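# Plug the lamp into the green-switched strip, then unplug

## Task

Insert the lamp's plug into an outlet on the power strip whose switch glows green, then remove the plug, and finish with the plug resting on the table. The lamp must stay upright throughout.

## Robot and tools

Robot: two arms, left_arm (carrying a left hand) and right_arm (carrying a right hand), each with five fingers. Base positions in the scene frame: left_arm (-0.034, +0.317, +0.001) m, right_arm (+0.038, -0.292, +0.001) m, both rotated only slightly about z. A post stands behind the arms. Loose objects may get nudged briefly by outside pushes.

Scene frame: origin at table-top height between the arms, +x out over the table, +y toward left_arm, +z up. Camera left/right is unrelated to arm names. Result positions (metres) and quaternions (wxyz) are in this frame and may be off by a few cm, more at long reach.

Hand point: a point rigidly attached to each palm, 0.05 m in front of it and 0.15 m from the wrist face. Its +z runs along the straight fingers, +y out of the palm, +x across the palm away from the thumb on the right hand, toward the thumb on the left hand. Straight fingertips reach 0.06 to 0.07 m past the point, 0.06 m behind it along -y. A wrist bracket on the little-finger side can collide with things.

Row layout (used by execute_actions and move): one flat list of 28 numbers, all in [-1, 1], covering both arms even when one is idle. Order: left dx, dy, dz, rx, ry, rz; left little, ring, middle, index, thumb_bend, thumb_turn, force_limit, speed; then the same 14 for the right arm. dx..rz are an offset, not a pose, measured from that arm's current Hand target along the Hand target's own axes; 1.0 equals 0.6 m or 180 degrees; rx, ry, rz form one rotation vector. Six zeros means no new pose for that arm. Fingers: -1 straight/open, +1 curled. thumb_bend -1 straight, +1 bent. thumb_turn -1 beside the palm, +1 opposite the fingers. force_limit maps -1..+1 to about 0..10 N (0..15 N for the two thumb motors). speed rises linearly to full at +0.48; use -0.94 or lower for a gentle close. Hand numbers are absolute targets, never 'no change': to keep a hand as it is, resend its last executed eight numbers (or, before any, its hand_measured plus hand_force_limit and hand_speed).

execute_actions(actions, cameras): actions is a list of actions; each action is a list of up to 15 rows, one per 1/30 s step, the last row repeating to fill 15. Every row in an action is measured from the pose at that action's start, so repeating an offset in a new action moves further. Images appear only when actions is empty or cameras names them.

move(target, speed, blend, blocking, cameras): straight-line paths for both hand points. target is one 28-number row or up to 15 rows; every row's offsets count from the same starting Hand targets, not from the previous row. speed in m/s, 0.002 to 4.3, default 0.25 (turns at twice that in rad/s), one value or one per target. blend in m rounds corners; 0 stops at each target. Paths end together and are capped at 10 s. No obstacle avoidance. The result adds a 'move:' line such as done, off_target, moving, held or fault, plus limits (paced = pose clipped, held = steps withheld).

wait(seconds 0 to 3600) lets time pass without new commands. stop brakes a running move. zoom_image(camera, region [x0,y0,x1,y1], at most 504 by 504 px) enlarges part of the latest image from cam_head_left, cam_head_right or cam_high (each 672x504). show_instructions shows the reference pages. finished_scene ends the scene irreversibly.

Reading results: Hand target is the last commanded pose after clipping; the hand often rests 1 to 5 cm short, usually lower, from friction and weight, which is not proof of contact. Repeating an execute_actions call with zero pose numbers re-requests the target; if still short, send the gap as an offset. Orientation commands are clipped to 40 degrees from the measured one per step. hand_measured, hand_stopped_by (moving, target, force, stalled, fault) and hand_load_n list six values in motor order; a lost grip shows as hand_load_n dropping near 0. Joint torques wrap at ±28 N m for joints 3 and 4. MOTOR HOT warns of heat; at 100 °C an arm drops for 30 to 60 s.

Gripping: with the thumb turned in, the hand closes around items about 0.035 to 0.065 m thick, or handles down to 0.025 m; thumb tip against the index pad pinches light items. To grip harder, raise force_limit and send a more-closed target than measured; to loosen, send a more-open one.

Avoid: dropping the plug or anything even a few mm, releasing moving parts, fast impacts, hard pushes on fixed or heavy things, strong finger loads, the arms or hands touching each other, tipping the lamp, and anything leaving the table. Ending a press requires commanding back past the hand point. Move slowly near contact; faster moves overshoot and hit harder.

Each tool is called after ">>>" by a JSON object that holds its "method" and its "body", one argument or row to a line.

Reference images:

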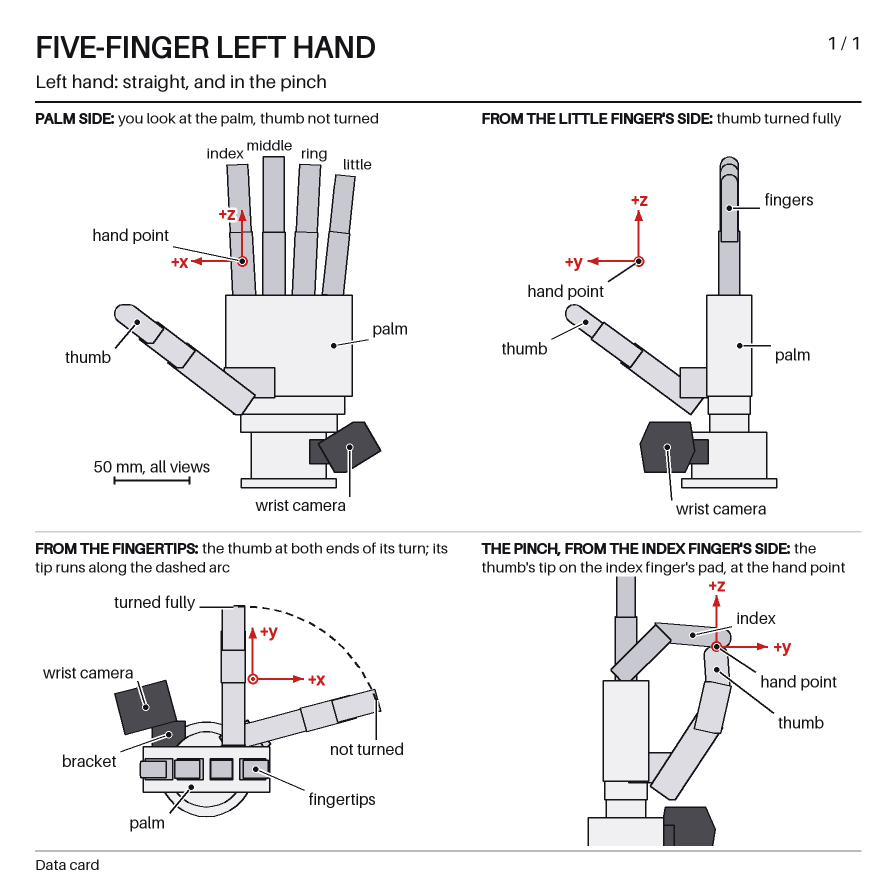

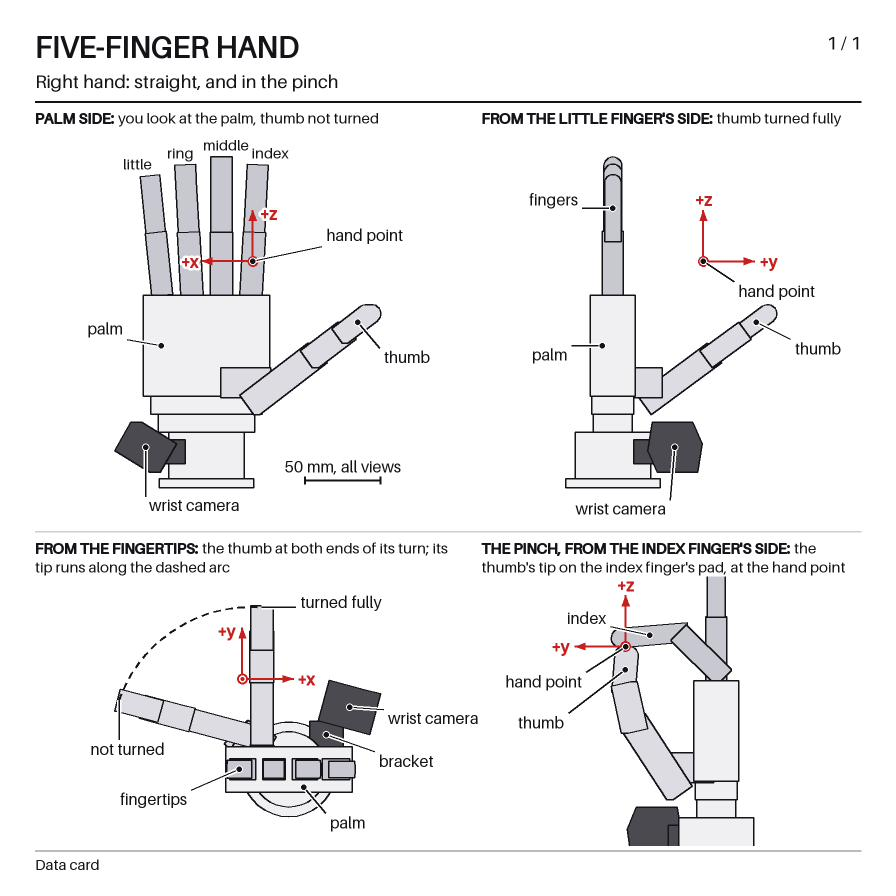

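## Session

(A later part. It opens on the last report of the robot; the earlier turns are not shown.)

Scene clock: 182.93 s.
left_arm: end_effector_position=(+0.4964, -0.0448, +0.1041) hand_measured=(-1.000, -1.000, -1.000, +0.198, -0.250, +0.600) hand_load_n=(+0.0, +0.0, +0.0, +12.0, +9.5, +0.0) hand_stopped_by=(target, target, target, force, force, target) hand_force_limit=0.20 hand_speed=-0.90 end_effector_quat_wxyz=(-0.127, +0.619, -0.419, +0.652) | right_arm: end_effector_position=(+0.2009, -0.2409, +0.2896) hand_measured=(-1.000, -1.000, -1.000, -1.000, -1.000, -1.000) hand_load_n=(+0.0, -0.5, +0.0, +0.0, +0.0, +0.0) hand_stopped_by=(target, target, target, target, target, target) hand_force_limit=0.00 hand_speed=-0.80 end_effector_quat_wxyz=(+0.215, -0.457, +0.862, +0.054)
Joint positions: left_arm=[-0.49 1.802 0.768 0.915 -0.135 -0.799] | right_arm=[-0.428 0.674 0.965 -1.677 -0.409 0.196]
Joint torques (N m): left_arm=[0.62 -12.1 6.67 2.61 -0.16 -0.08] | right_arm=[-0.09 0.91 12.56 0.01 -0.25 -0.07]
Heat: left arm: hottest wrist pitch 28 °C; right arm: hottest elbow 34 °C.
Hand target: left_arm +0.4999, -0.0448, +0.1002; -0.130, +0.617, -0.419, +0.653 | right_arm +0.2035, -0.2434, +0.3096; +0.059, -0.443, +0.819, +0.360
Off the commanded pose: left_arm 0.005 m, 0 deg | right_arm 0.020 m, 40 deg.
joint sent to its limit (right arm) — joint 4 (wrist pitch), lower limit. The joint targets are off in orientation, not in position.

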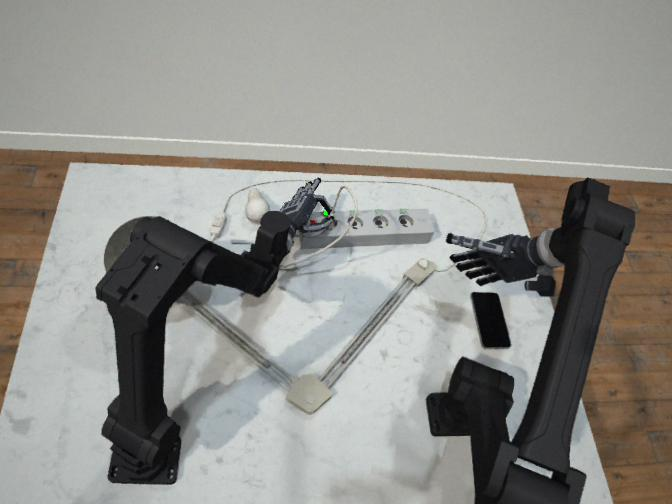

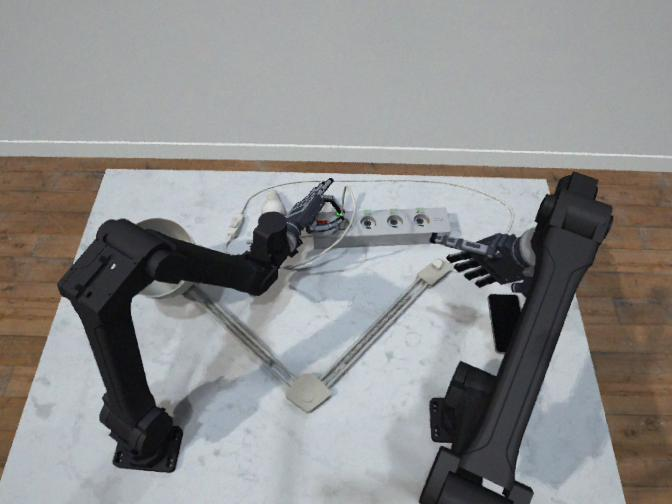

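>>> {"method": "move", "body": {
  "target": [
    [0.0348,-0.0354,-0.0057,0,0,0,-1,-1,-1,0.5,0.0,0.6,0.2,-0.9,0,0,0,0,0,0,-1,-1,-1,-1,-1,-1,0,-0.8],
    [0.0115,-0.0108,-0.0012,0,0,0,-1,-1,-1,0.5,0.0,0.6,0.2,-0.9,0,0,0,0,0,0,-1,-1,-1,-1,-1,-1,0,-0.8]
  ],
  "speed": 0.08,
  "cameras": ["cam_head_left","cam_head_right"]
}}

>>> {"method": "zoom_image", "body": {
  "camera": "cam_head_left",
  "region": [325, 218, 339, 232]
}}

>>> {"method": "zoom_image", "body": {
  "camera": "cam_head_right",
  "region": [334, 218, 348, 232]
}}

Scene clock: 186.77 s.
left_arm: end_effector_position=(+0.4955, -0.0439, +0.1067) hand_measured=(-1.000, -1.000, -1.000, +0.198, -0.250, +0.600) hand_load_n=(+0.0, +0.0, +0.0, +12.5, +9.0, -0.5) hand_stopped_by=(target, target, target, force, force, target) hand_force_limit=0.20 hand_speed=-0.90 end_effector_quat_wxyz=(-0.127, +0.622, -0.422, +0.647) | right_arm: end_effector_position=(+0.2009, -0.2409, +0.2896) hand_measured=(-1.000, -1.000, -1.000, -1.000, -1.000, -1.000) hand_load_n=(+0.0, +0.0, +0.0, +0.0, +0.0, +0.0) hand_stopped_by=(target, target, target, target, target, target) hand_force_limit=0.00 hand_speed=-0.80 end_effector_quat_wxyz=(+0.215, -0.457, +0.862, +0.054)
Joint positions: left_arm=[-0.49 1.783 0.768 0.883 -0.137 -0.799] | right_arm=[-0.428 0.674 0.965 -1.677 -0.409 0.196]
Joint torques (N m): left_arm=[0.5 -12.57 7.19 2.74 -0.13 -0.08] | right_arm=[-0.21 0.79 12.56 -0.01 -0.24 -0.06]
Heat: left arm: hottest wrist pitch 28 °C; right arm: hottest elbow 34 °C.
Hand target: left_arm +0.5001, -0.0453, +0.1097; -0.130, +0.617, -0.419, +0.653 | right_arm +0.2035, -0.2434, +0.3096; +0.059, -0.443, +0.819, +0.360
Off the commanded pose: left_arm 0.006 m, 1 deg | right_arm 0.020 m, 40 deg.
joint sent to its limit (right arm) — joint 4 (wrist pitch), lower limit. The joint targets are off in orientation, not in position.
move: done

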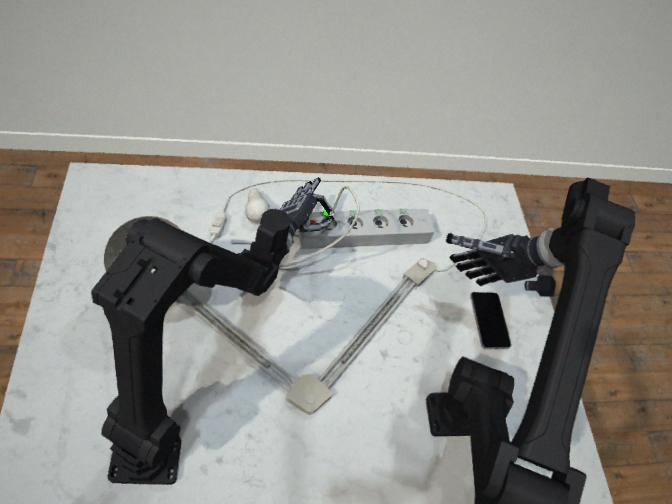

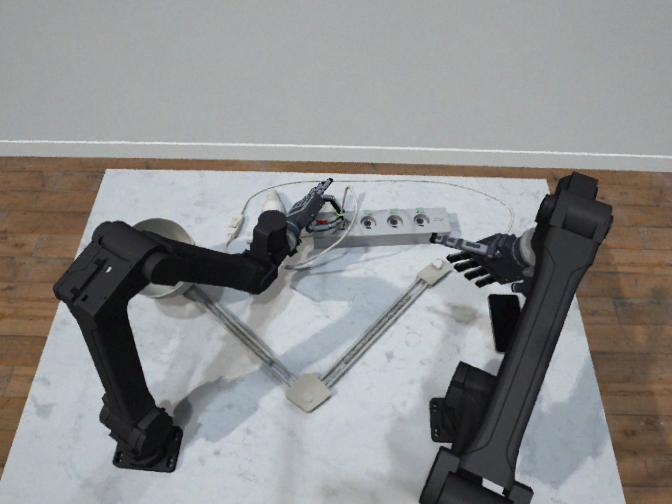

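Scaled by 36.000 from the camera's image (finer frame: 960x720).

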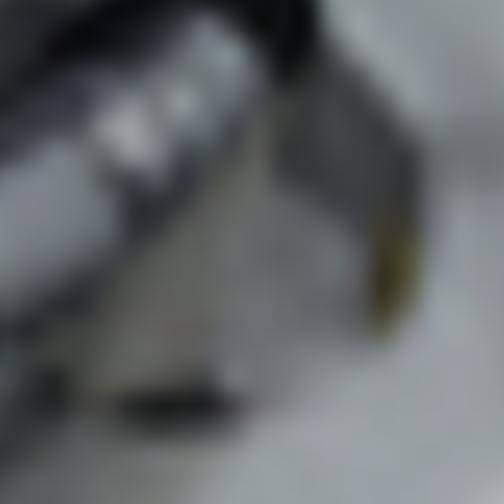

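Scaled by 36.000 from the camera's image (finer frame: 960x720).

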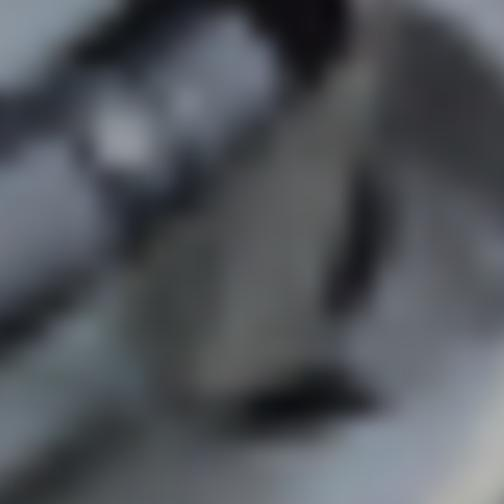

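>>> {"method": "execute_actions", "body": {
  "actions": [
    [[0,0,0,0.0051,0.00865,-0.0229,-1,-1,-1,0.5,0.0,0.6,0.2,-0.9,0,0,0,0,0,0,-1,-1,-1,-1,-1,-1,0,-0.8]]
  ],
  "cameras": ["cam_head_left","cam_head_right"]
}}

>>> {"method": "zoom_image", "body": {
  "camera": "cam_head_left",
  "region": [325, 218, 339, 232]
}}

>>> {"method": "zoom_image", "body": {
  "camera": "cam_head_right",
  "region": [334, 218, 348, 232]
}}

Scene clock: 188.03 s.
left_arm: end_effector_position=(+0.4965, -0.0471, +0.1069) hand_measured=(-1.000, -1.000, -1.000, +0.198, -0.250, +0.600) hand_load_n=(+0.0, +0.0, +0.0, +12.0, +9.5, -0.5) hand_stopped_by=(target, target, target, force, force, target) hand_force_limit=0.20 hand_speed=-0.90 end_effector_quat_wxyz=(-0.108, +0.623, -0.402, +0.663) | right_arm: end_effector_position=(+0.2009, -0.2409, +0.2896) hand_measured=(-1.000, -1.000, -1.000, -1.000, -1.000, -1.000) hand_load_n=(+0.0, +0.0, +0.0, +0.0, -0.5, +0.0) hand_stopped_by=(target, target, target, target, target, target) hand_force_limit=0.00 hand_speed=-0.80 end_effector_quat_wxyz=(+0.215, -0.457, +0.862, +0.054)
Joint positions: left_arm=[-0.489 1.818 0.767 0.952 -0.128 -0.848] | right_arm=[-0.428 0.674 0.965 -1.677 -0.409 0.196]
Joint torques (N m): left_arm=[0.97 -12.92 6.17 2.8 0 -0.28] | right_arm=[-0.15 0.91 12.56 0.02 -0.25 -0.07]
Heat: left arm: hottest wrist pitch 28 °C; right arm: hottest elbow 34 °C.
Hand target: left_arm +0.5002, -0.0451, +0.1097; -0.106, +0.622, -0.393, +0.669 | right_arm +0.2035, -0.2434, +0.3096; +0.059, -0.443, +0.819, +0.360
Off the commanded pose: left_arm 0.005 m, 1 deg | right_arm 0.020 m, 40 deg.
joint sent to its limit (right arm) — joint 4 (wrist pitch), lower limit. The joint targets are off in orientation, not in position.

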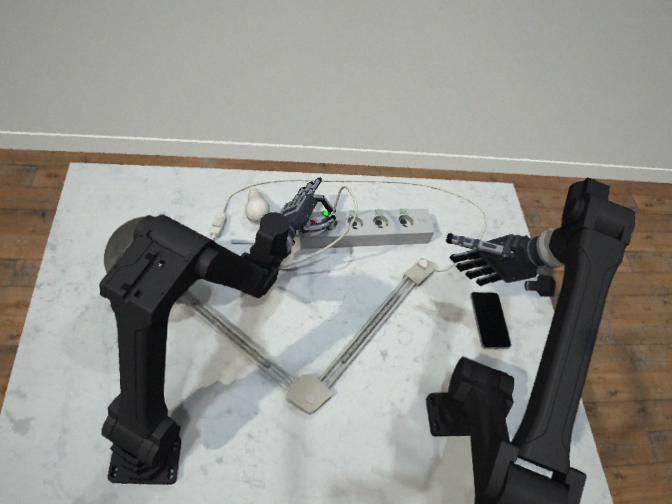

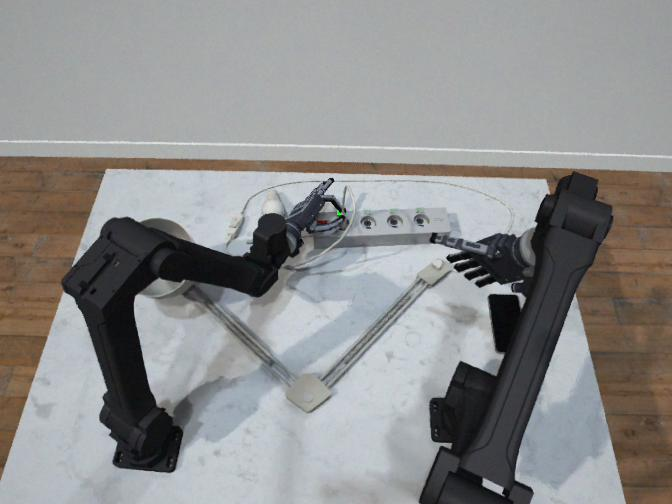

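Scaled by 36.000 from the camera's image (finer frame: 960x720).

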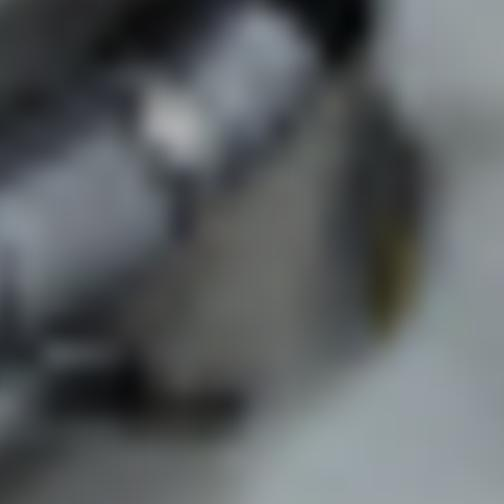

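Scaled by 36.000 from the camera's image (finer frame: 960x720).

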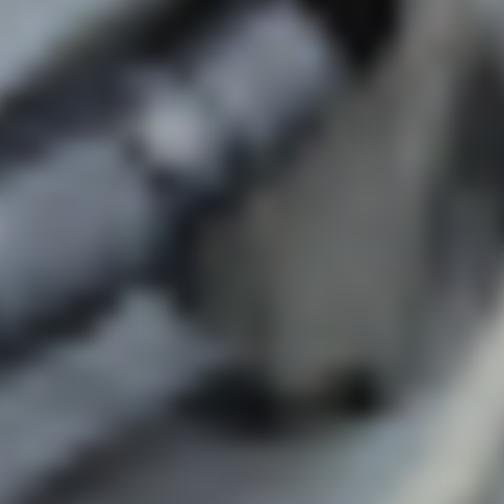

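>>> {"method": "execute_actions", "body": {
  "actions": [
    [[-0.008,-0.01085,-0.0068,0,0,0,-1,-1,-1,0.5,0.0,0.6,0.2,-0.9,0,0,0,0,0,0,-1,-1,-1,-1,-1,-1,0,-0.8],[-0.008,-0.01085,-0.0068,0,0,0,-1,-1,-1,0.5,0.0,0.6,0.2,-0.9,0,0,0,0,0,0,-1,-1,-1,-1,-1,-1,0,-0.8],[-0.0023,-0.0022,-0.0032,0,0,0,-1,-1,-1,0.5,0.0,0.6,0.2,-0.9,0,0,0,0,0,0,-1,-1,-1,-1,-1,-1,0,-0.8]]
  ],
  "cameras": ["cam_head_left","cam_head_right"]
}}

>>> {"method": "zoom_image", "body": {
  "camera": "cam_head_left",
  "region": [325, 218, 339, 232]
}}

>>> {"method": "zoom_image", "body": {
  "camera": "cam_head_right",
  "region": [334, 218, 348, 232]
}}

Scene clock: 189.13 s.
left_arm: end_effector_position=(+0.4960, -0.0431, +0.1047) hand_measured=(-1.000, -1.000, -1.000, +0.198, -0.250, +0.600) hand_load_n=(+0.0, +0.0, +0.0, +12.0, +9.0, -0.5) hand_stopped_by=(target, target, target, force, force, target) hand_force_limit=0.20 hand_speed=-0.90 end_effector_quat_wxyz=(-0.108, +0.624, -0.402, +0.662) | right_arm: end_effector_position=(+0.2009, -0.2409, +0.2896) hand_measured=(-1.000, -1.000, -1.000, -1.000, -1.000, -1.000) hand_load_n=(+0.0, +0.0, +0.0, +0.0, +0.0, +0.0) hand_stopped_by=(target, target, target, target, target, target) hand_force_limit=0.00 hand_speed=-0.80 end_effector_quat_wxyz=(+0.215, -0.457, +0.862, +0.054)
Joint positions: left_arm=[-0.482 1.818 0.76 0.956 -0.121 -0.849] | right_arm=[-0.428 0.674 0.965 -1.677 -0.409 0.196]
Joint torques (N m): left_arm=[0.67 -13.16 6.22 2.77 -0.12 -0.23] | right_arm=[-0.15 0.85 12.53 0.01 -0.25 -0.07]
Heat: left arm: hottest wrist pitch 28 °C; right arm: hottest elbow 34 °C.
Hand target: left_arm +0.4991, -0.0426, +0.1095; -0.106, +0.622, -0.393, +0.669 | right_arm +0.2035, -0.2434, +0.3096; +0.059, -0.443, +0.819, +0.360
Off the commanded pose: left_arm 0.006 m, 1 deg | right_arm 0.020 m, 40 deg.
joint sent to its limit (right arm) — joint 4 (wrist pitch), lower limit. The joint targets are off in orientation, not in position.

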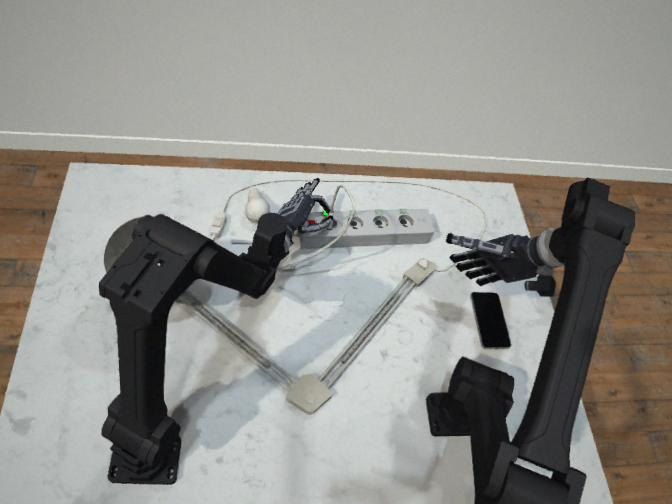

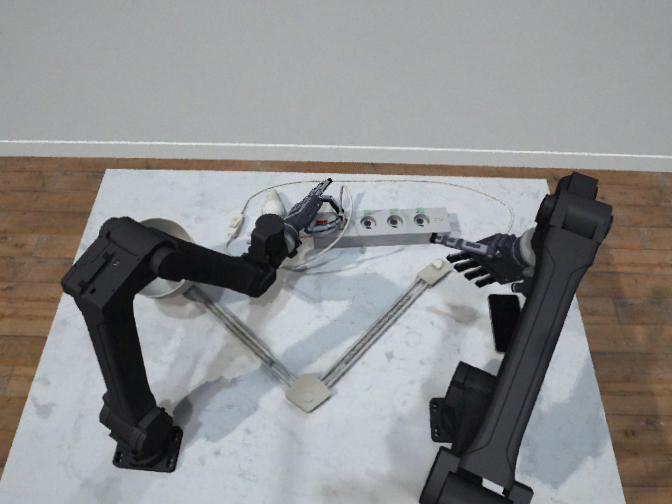

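Scaled by 36.000 from the camera's image (finer frame: 960x720).

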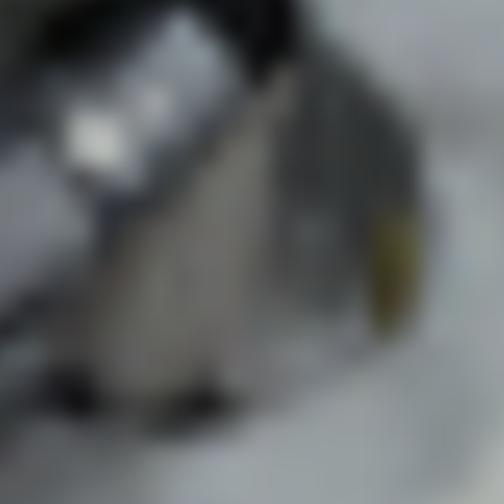

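Scaled by 36.000 from the camera's image (finer frame: 960x720).

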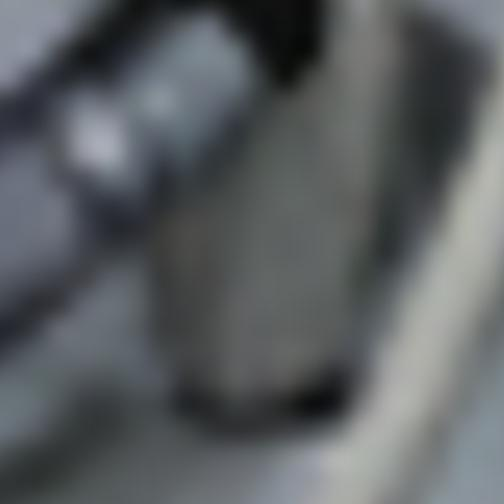

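>>> {"method": "execute_actions", "body": {
  "actions": [
    [[0.01446,0.00565,0.0054,0,0,0,-1,-1,-1,0.5,0.0,0.6,0.2,-0.9,0,0,0,0,0,0,-1,-1,-1,-1,-1,-1,0,-0.8],[0.01446,0.00565,0.0054,0,0,0,-1,-1,-1,0.5,0.0,0.6,0.2,-0.9,0,0,0,0,0,0,-1,-1,-1,-1,-1,-1,0,-0.8],[0.0023,0,0.0005,0,0,0,-1,-1,-1,0.5,0.0,0.6,0.2,-0.9,0,0,0,0,0,0,-1,-1,-1,-1,-1,-1,0,-0.8]]
  ],
  "cameras": ["cam_head_left","cam_head_right"]
}}

>>> {"method": "zoom_image", "body": {
  "camera": "cam_head_left",
  "region": [325, 218, 339, 232]
}}

>>> {"method": "zoom_image", "body": {
  "camera": "cam_head_right",
  "region": [334, 218, 348, 232]
}}

Scene clock: 190.17 s.
left_arm: end_effector_position=(+0.4956, -0.0439, +0.1048) hand_measured=(-1.000, -1.000, -1.000, +0.198, -0.250, +0.600) hand_load_n=(+0.0, +0.0, +0.0, +12.0, +9.0, -1.0) hand_stopped_by=(target, target, target, force, force, target) hand_force_limit=0.20 hand_speed=-0.90 end_effector_quat_wxyz=(-0.109, +0.624, -0.401, +0.662) | right_arm: end_effector_position=(+0.2009, -0.2409, +0.2896) hand_measured=(-1.000, -1.000, -1.000, -1.000, -1.000, -1.000) hand_load_n=(+0.0, +0.0, +0.0, +0.0, +0.0, +0.0) hand_stopped_by=(target, target, target, target, target, target) hand_force_limit=0.00 hand_speed=-0.80 end_effector_quat_wxyz=(+0.215, -0.457, +0.862, +0.054)
Joint positions: left_arm=[-0.485 1.818 0.76 0.956 -0.126 -0.85] | right_arm=[-0.428 0.674 0.965 -1.677 -0.409 0.196]
Joint torques (N m): left_arm=[0.73 -13.27 6.37 2.63 0.02 -0.23] | right_arm=[-0.21 0.85 12.57 0.01 -0.24 -0.07]
Heat: left arm: hottest wrist pitch 28 °C; right arm: hottest elbow 34 °C.
Hand target: left_arm +0.4990, -0.0437, +0.1105; -0.106, +0.622, -0.393, +0.669 | right_arm +0.2035, -0.2434, +0.3096; +0.059, -0.443, +0.819, +0.360
Off the commanded pose: left_arm 0.007 m, 1 deg | right_arm 0.020 m, 40 deg.
joint sent to its limit (right arm) — joint 4 (wrist pitch), lower limit. The joint targets are off in orientation, not in position.

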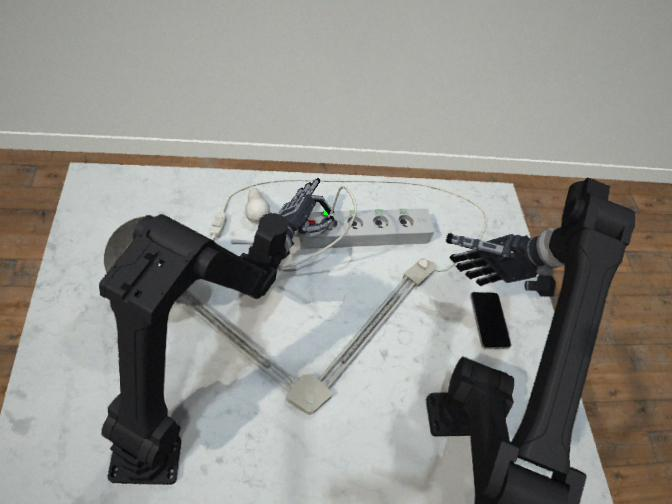

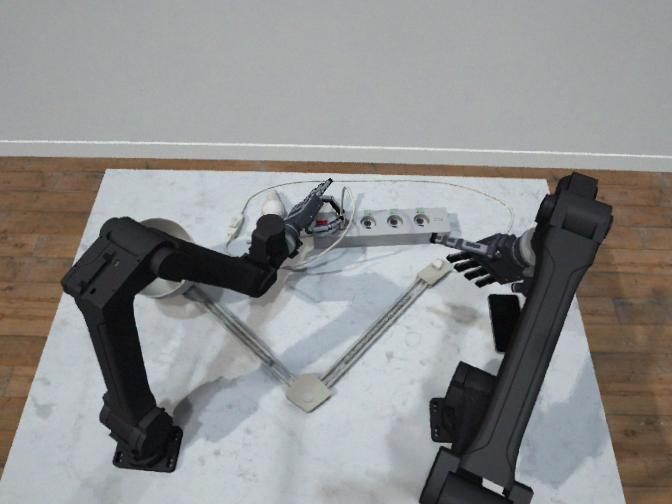

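Scaled by 36.000 from the camera's image (finer frame: 960x720).

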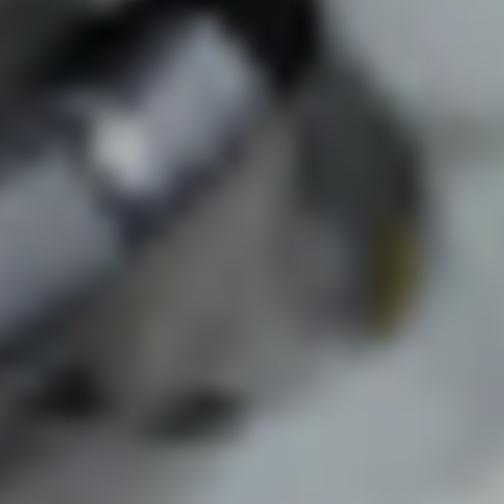

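Scaled by 36.000 from the camera's image (finer frame: 960x720).

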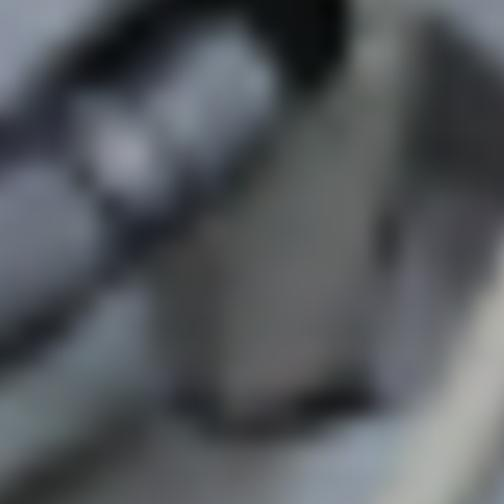

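>>> {"method": "execute_actions", "body": {
  "actions": [],
  "cameras": ["all"]
}}

>>> {"method": "zoom_image", "body": {
  "camera": "cam_high",
  "region": [398, 168, 422, 192]
}}

>>> {"method": "zoom_image", "body": {
  "camera": "cam_high",
  "region": [384, 216, 408, 240]
}}

>>> {"method": "zoom_image", "body": {
  "camera": "cam_high",
  "region": [370, 230, 394, 254]
}}

Scene clock: 190.57 s.
left_arm: end_effector_position=(+0.4956, -0.0439, +0.1048) hand_measured=(-1.000, -1.000, -1.000, +0.198, -0.250, +0.600) hand_load_n=(+0.0, +0.0, +0.0, +12.5, +9.0, -0.5) hand_stopped_by=(target, target, target, force, force, target) hand_force_limit=0.20 hand_speed=-0.90 end_effector_quat_wxyz=(-0.109, +0.624, -0.401, +0.662) | right_arm: end_effector_position=(+0.2009, -0.2409, +0.2896) hand_measured=(-1.000, -1.000, -1.000, -1.000, -1.000, -1.000) hand_load_n=(+0.5, +0.0, +0.0, +0.0, +0.0, +0.0) hand_stopped_by=(target, target, target, target, target, target) hand_force_limit=0.00 hand_speed=-0.80 end_effector_quat_wxyz=(+0.215, -0.457, +0.862, +0.054)
Joint positions: left_arm=[-0.485 1.818 0.76 0.956 -0.126 -0.85] | right_arm=[-0.428 0.674 0.965 -1.677 -0.409 0.196]
Joint velocities: within noise
Joint torques (N m): left_arm=[0.73 -13.27 6.35 2.63 0.01 -0.23] | right_arm=[-0.15 0.85 12.56 0.01 -0.24 -0.06]
Heat: left arm: hottest wrist pitch 28 °C; right arm: hottest elbow 34 °C.
Hand target: left_arm +0.4990, -0.0437, +0.1105; -0.106, +0.622, -0.393, +0.669 | right_arm +0.2035, -0.2434, +0.3096; +0.059, -0.443, +0.819, +0.360
Off the commanded pose: left_arm 0.007 m, 1 deg | right_arm 0.020 m, 40 deg.

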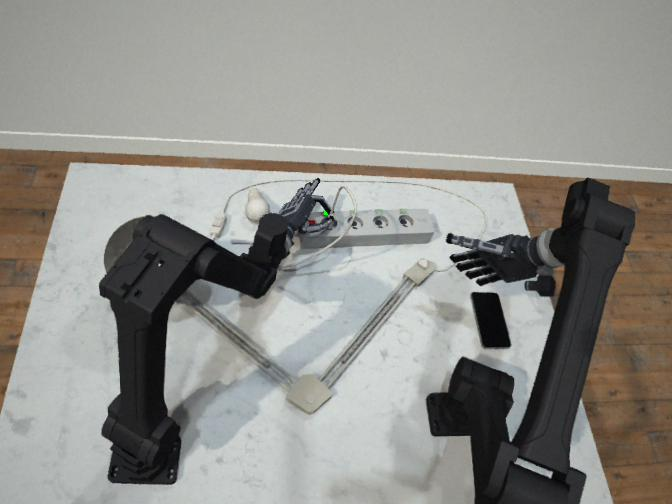

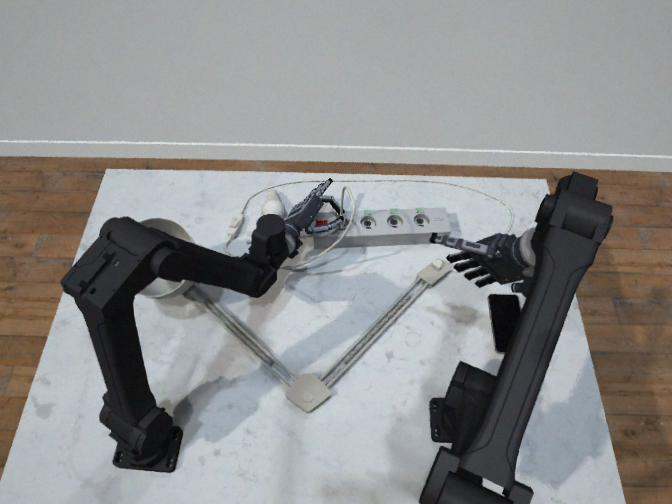

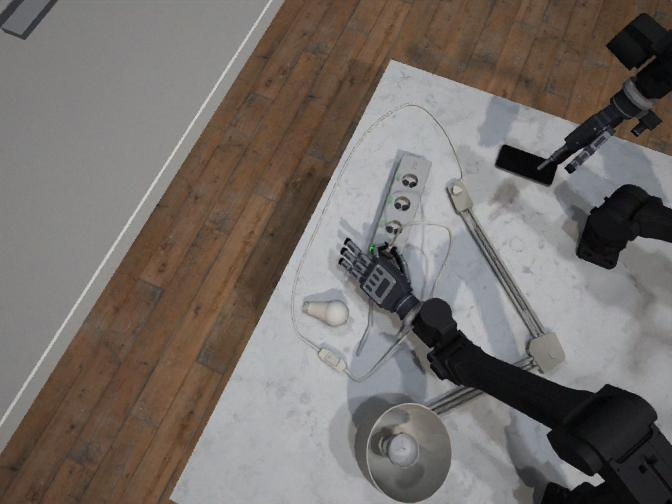

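Scaled by 21.000 from the camera's image (finer frame: 960x720).

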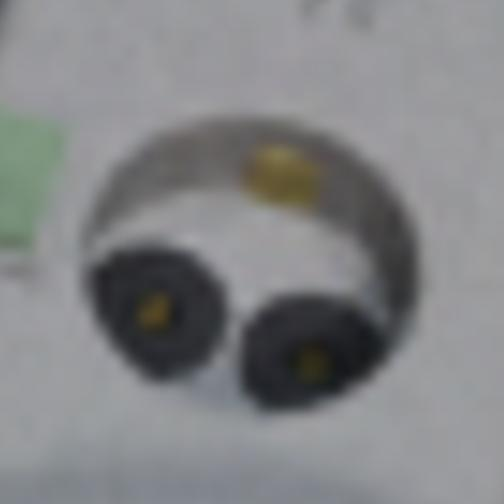

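Scaled by 21.000 from the camera's image (finer frame: 960x720).

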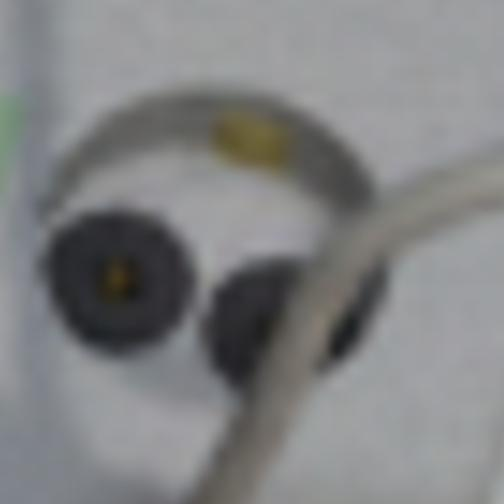

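Scaled by 21.000 from the camera's image (finer frame: 960x720).

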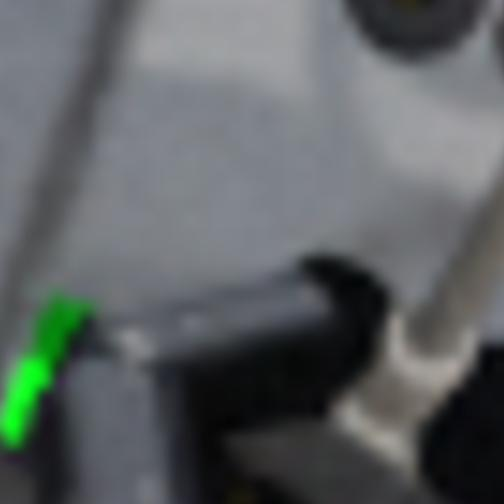

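>>> {"method": "zoom_image", "body": {
  "camera": "cam_high",
  "region": [372, 240, 396, 264]
}}

>>> {"method": "zoom_image", "body": {
  "camera": "cam_high",
  "region": [376, 246, 390, 260]
}}

Scaled by 21.000 from the camera's image (finer frame: 960x720).

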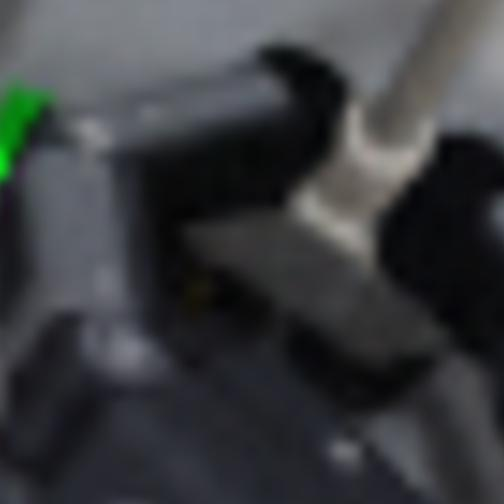

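Scaled by 36.000 from the camera's image (finer frame: 960x720).

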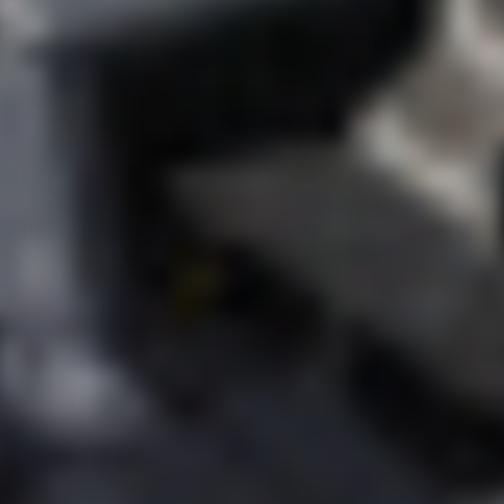

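>>> {"method": "move", "body": {
  "target": [0.0749,-0.0658,-0.0083,0,0,0,-1,-1,-1,0.5,0.0,0.6,0.2,-0.9,0,0,0,0,0,0,-1,-1,-1,-1,-1,-1,0,-0.8],
  "speed": 0.1,
  "cameras": ["all"]
}}

>>> {"method": "zoom_image", "body": {
  "camera": "cam_high",
  "region": [372, 236, 396, 260]
}}

>>> {"method": "zoom_image", "body": {
  "camera": "cam_head_right",
  "region": [330, 200, 354, 230]
}}

>>> {"method": "zoom_image", "body": {
  "camera": "cam_head_left",
  "region": [320, 200, 344, 230]
}}

Scene clock: 192.93 s.
left_arm: end_effector_position=(+0.4898, -0.0406, +0.1469) hand_measured=(-1.000, -1.000, -1.000, +0.198, -0.250, +0.600) hand_load_n=(+0.0, +0.0, +0.0, +12.0, +9.0, -1.0) hand_stopped_by=(target, target, target, force, force, target) hand_force_limit=0.20 hand_speed=-0.90 end_effector_quat_wxyz=(-0.107, +0.630, -0.405, +0.654) | right_arm: end_effector_position=(+0.2009, -0.2409, +0.2896) hand_measured=(-1.000, -1.000, -1.000, -1.000, -1.000, -1.000) hand_load_n=(+0.0, +0.0, +0.0, +0.0, +0.0, -0.5) hand_stopped_by=(target, target, target, target, target, target) hand_force_limit=0.00 hand_speed=-0.80 end_effector_quat_wxyz=(+0.215, -0.457, +0.862, +0.054)
Joint positions: left_arm=[-0.485 1.68 0.76 0.797 -0.126 -0.853] | right_arm=[-0.428 0.674 0.965 -1.677 -0.409 0.196]
Joint torques (N m): left_arm=[0.73 -14.15 9.43 1.84 0.01 -0.2] | right_arm=[-0.21 0.85 12.57 -0.01 -0.24 -0.07]
Heat: left arm: hottest shoulder 27 °C; right arm: hottest elbow 34 °C.
Hand target: left_arm +0.4989, -0.0437, +0.1705; -0.106, +0.622, -0.393, +0.669 | right_arm +0.2035, -0.2434, +0.3096; +0.059, -0.443, +0.819, +0.360
Off the commanded pose: left_arm 0.026 m, 2 deg | right_arm 0.020 m, 40 deg.
joint sent to its limit (right arm) — joint 4 (wrist pitch), lower limit. The joint targets are off in orientation, not in position.
move: off_target (left_arm)

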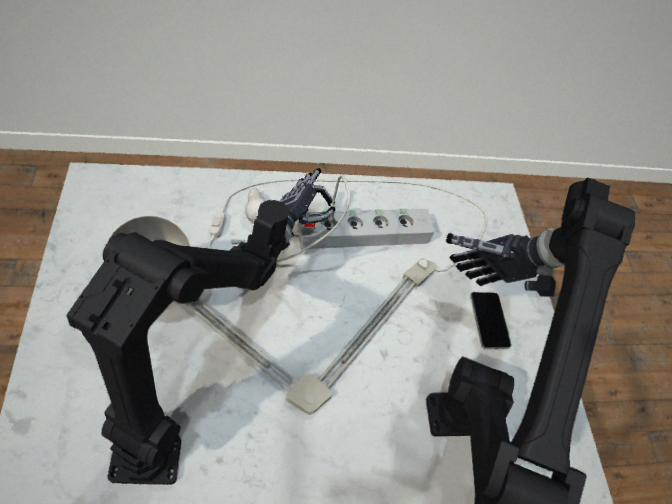

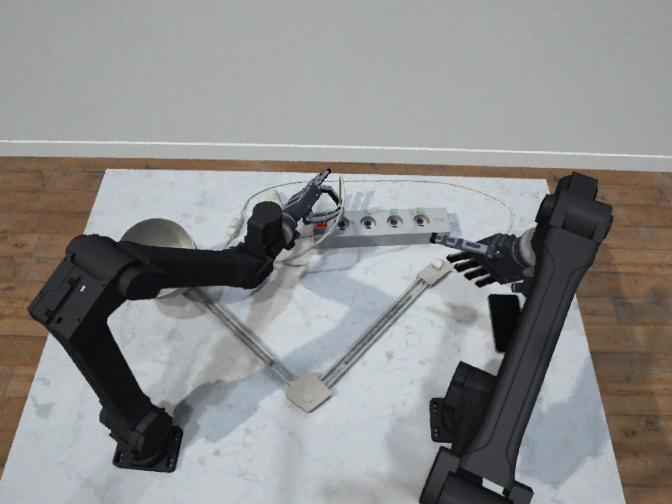

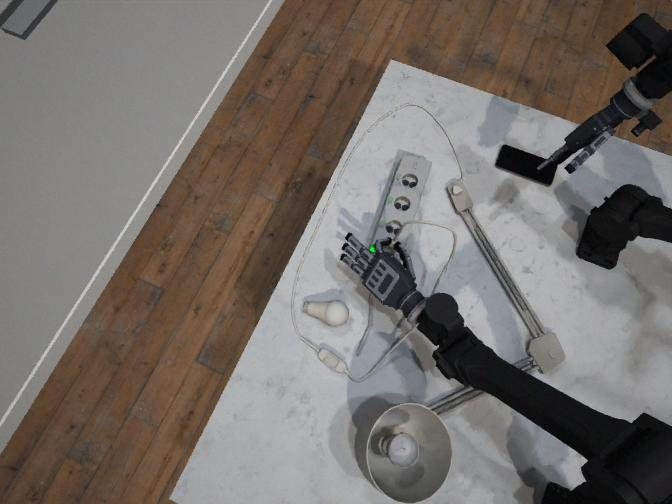

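Scaled by 21.000 from the camera's image (finer frame: 960x720).

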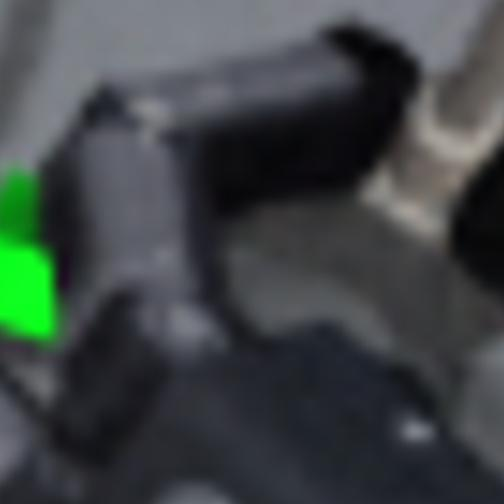

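Scaled by 16.800 from the camera's image (finer frame: 960x720).

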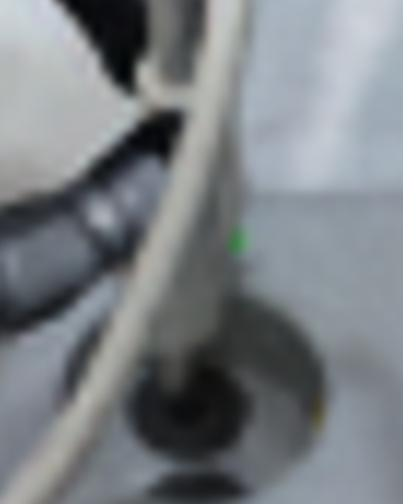

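Scaled by 16.800 from the camera's image (finer frame: 960x720).

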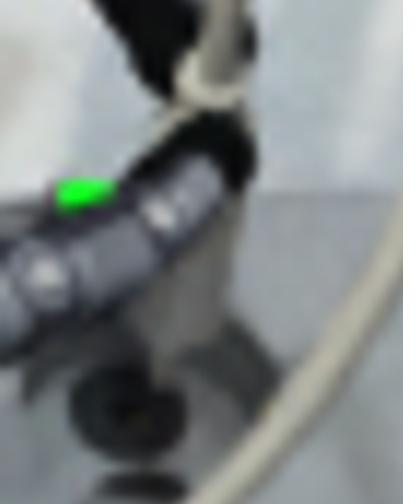

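>>> {"method": "zoom_image", "body": {
  "camera": "cam_head_left",
  "region": [324, 210, 338, 224]
}}

>>> {"method": "zoom_image", "body": {
  "camera": "cam_head_right",
  "region": [334, 210, 348, 224]
}}

>>> {"method": "zoom_image", "body": {
  "camera": "cam_high",
  "region": [380, 238, 400, 258]
}}

Scaled by 36.000 from the camera's image (finer frame: 960x720).

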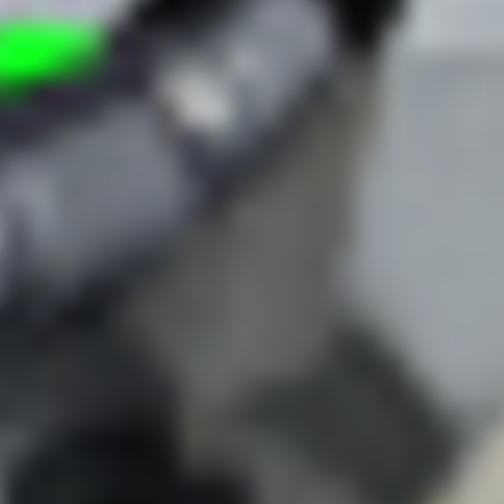

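Scaled by 36.000 from the camera's image (finer frame: 960x720).

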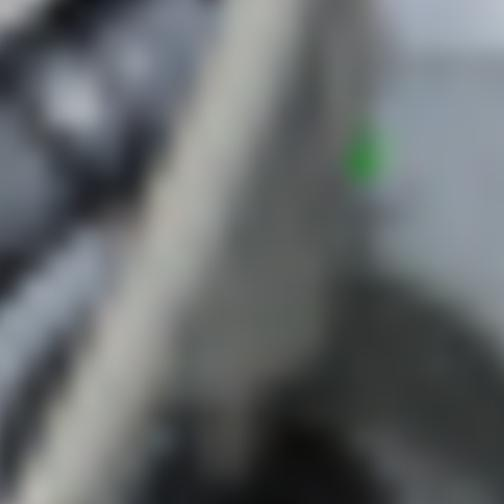

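Scaled by 25.200 from the camera's image (finer frame: 960x720).

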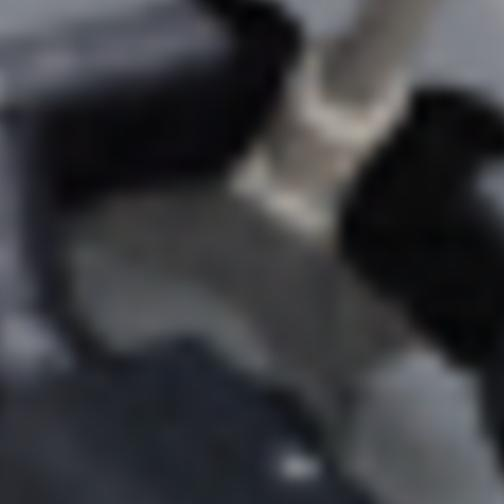

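>>> {"method": "move", "body": {
  "target": [0.0624,-0.0548,-0.0069,-0.105,-0.1115,-0.0657,-1,-1,-1,0.5,0.0,0.6,0.2,-0.9,0,0,0,0,0,0,-1,-1,-1,-1,-1,-1,0,-0.8],
  "speed": 0.15,
  "cameras": ["all"]
}}

>>> {"method": "zoom_image", "body": {
  "camera": "cam_head_right",
  "region": [325, 180, 361, 225]
}}

>>> {"method": "zoom_image", "body": {
  "camera": "cam_head_left",
  "region": [315, 180, 351, 225]
}}

Scene clock: 198.60 s.
left_arm: end_effector_position=(+0.4847, -0.0397, +0.1792) hand_measured=(-1.000, -1.000, -1.000, +0.198, -0.250, +0.600) hand_load_n=(+0.0, +0.0, +0.0, +12.0, +8.5, -1.0) hand_stopped_by=(target, target, target, force, force, target) hand_force_limit=0.20 hand_speed=-0.90 end_effector_quat_wxyz=(-0.003, +0.784, -0.421, +0.456) | right_arm: end_effector_position=(+0.2009, -0.2409, +0.2896) hand_measured=(-1.000, -1.000, -1.000, -1.000, -1.000, -1.000) hand_load_n=(+0.0, +0.0, +0.0, +0.0, +0.0, +0.0) hand_stopped_by=(target, target, target, target, target, target) hand_force_limit=0.00 hand_speed=-0.80 end_effector_quat_wxyz=(+0.215, -0.457, +0.862, +0.054)
Joint positions: left_arm=[-0.449 1.518 1.039 -0.145 -0.01 -1.078] | right_arm=[-0.428 0.674 0.965 -1.677 -0.409 0.196]
Joint torques (N m): left_arm=[0.97 -14.97 13.37 1.58 0.09 -0.27] | right_arm=[-0.15 0.91 12.56 0.01 -0.24 -0.07]
Heat: left arm: hottest shoulder 27 °C; right arm: hottest elbow 34 °C.
Hand target: left_arm +0.4990, -0.0436, +0.2206; -0.001, +0.774, -0.407, +0.486 | right_arm +0.2035, -0.2434, +0.3096; +0.059, -0.443, +0.819, +0.360
Off the commanded pose: left_arm 0.044 m, 4 deg | right_arm 0.020 m, 40 deg.
joint sent to its limit (right arm) — joint 4 (wrist pitch), lower limit. The joint targets are off in orientation, not in position.
move: off_target (left_arm)

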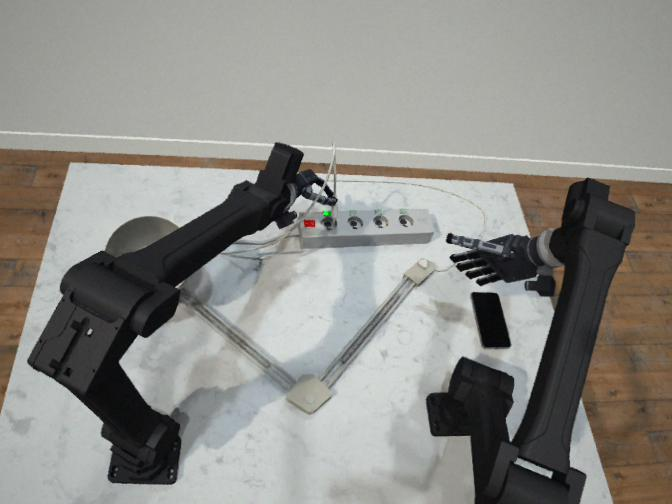

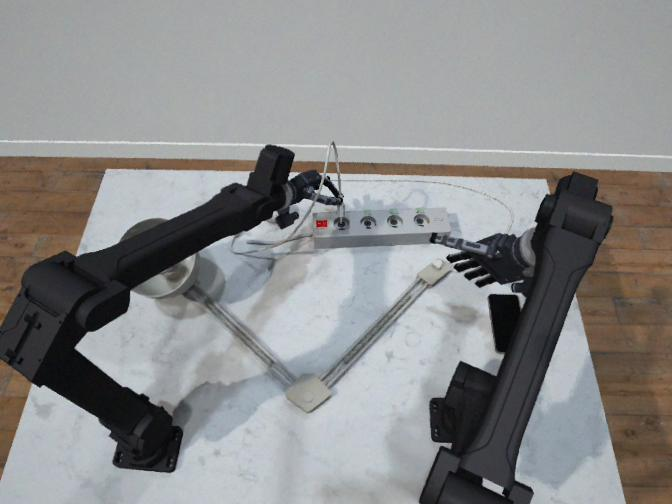

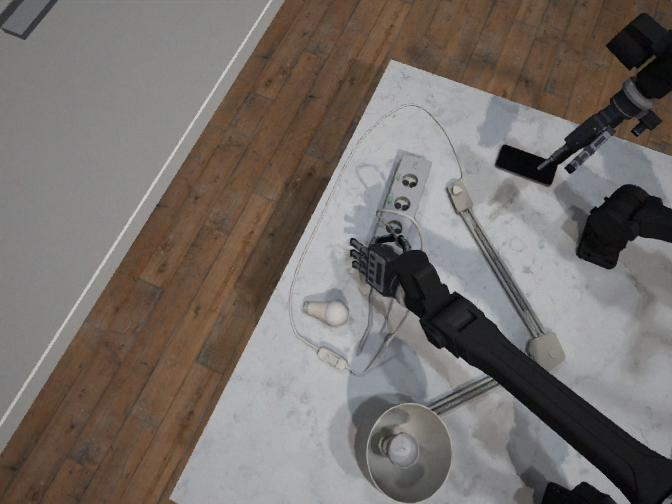

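Scaled by 11.200 from the camera's image (finer frame: 960x720).

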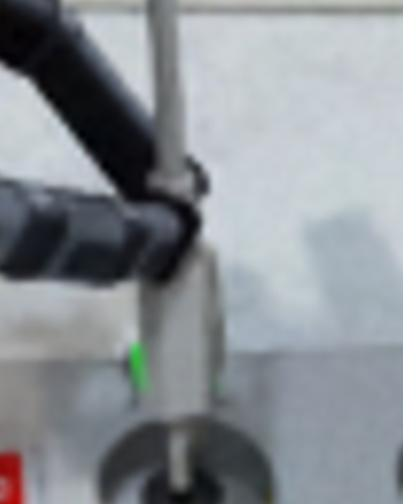

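Scaled by 11.200 from the camera's image (finer frame: 960x720).

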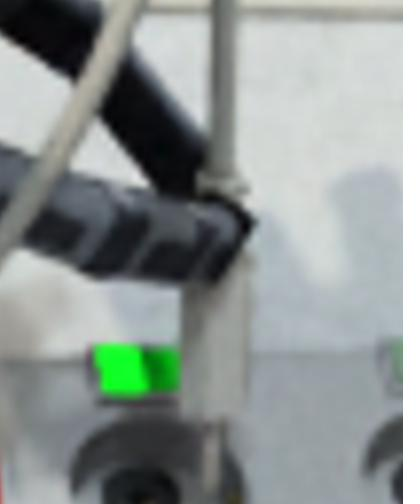

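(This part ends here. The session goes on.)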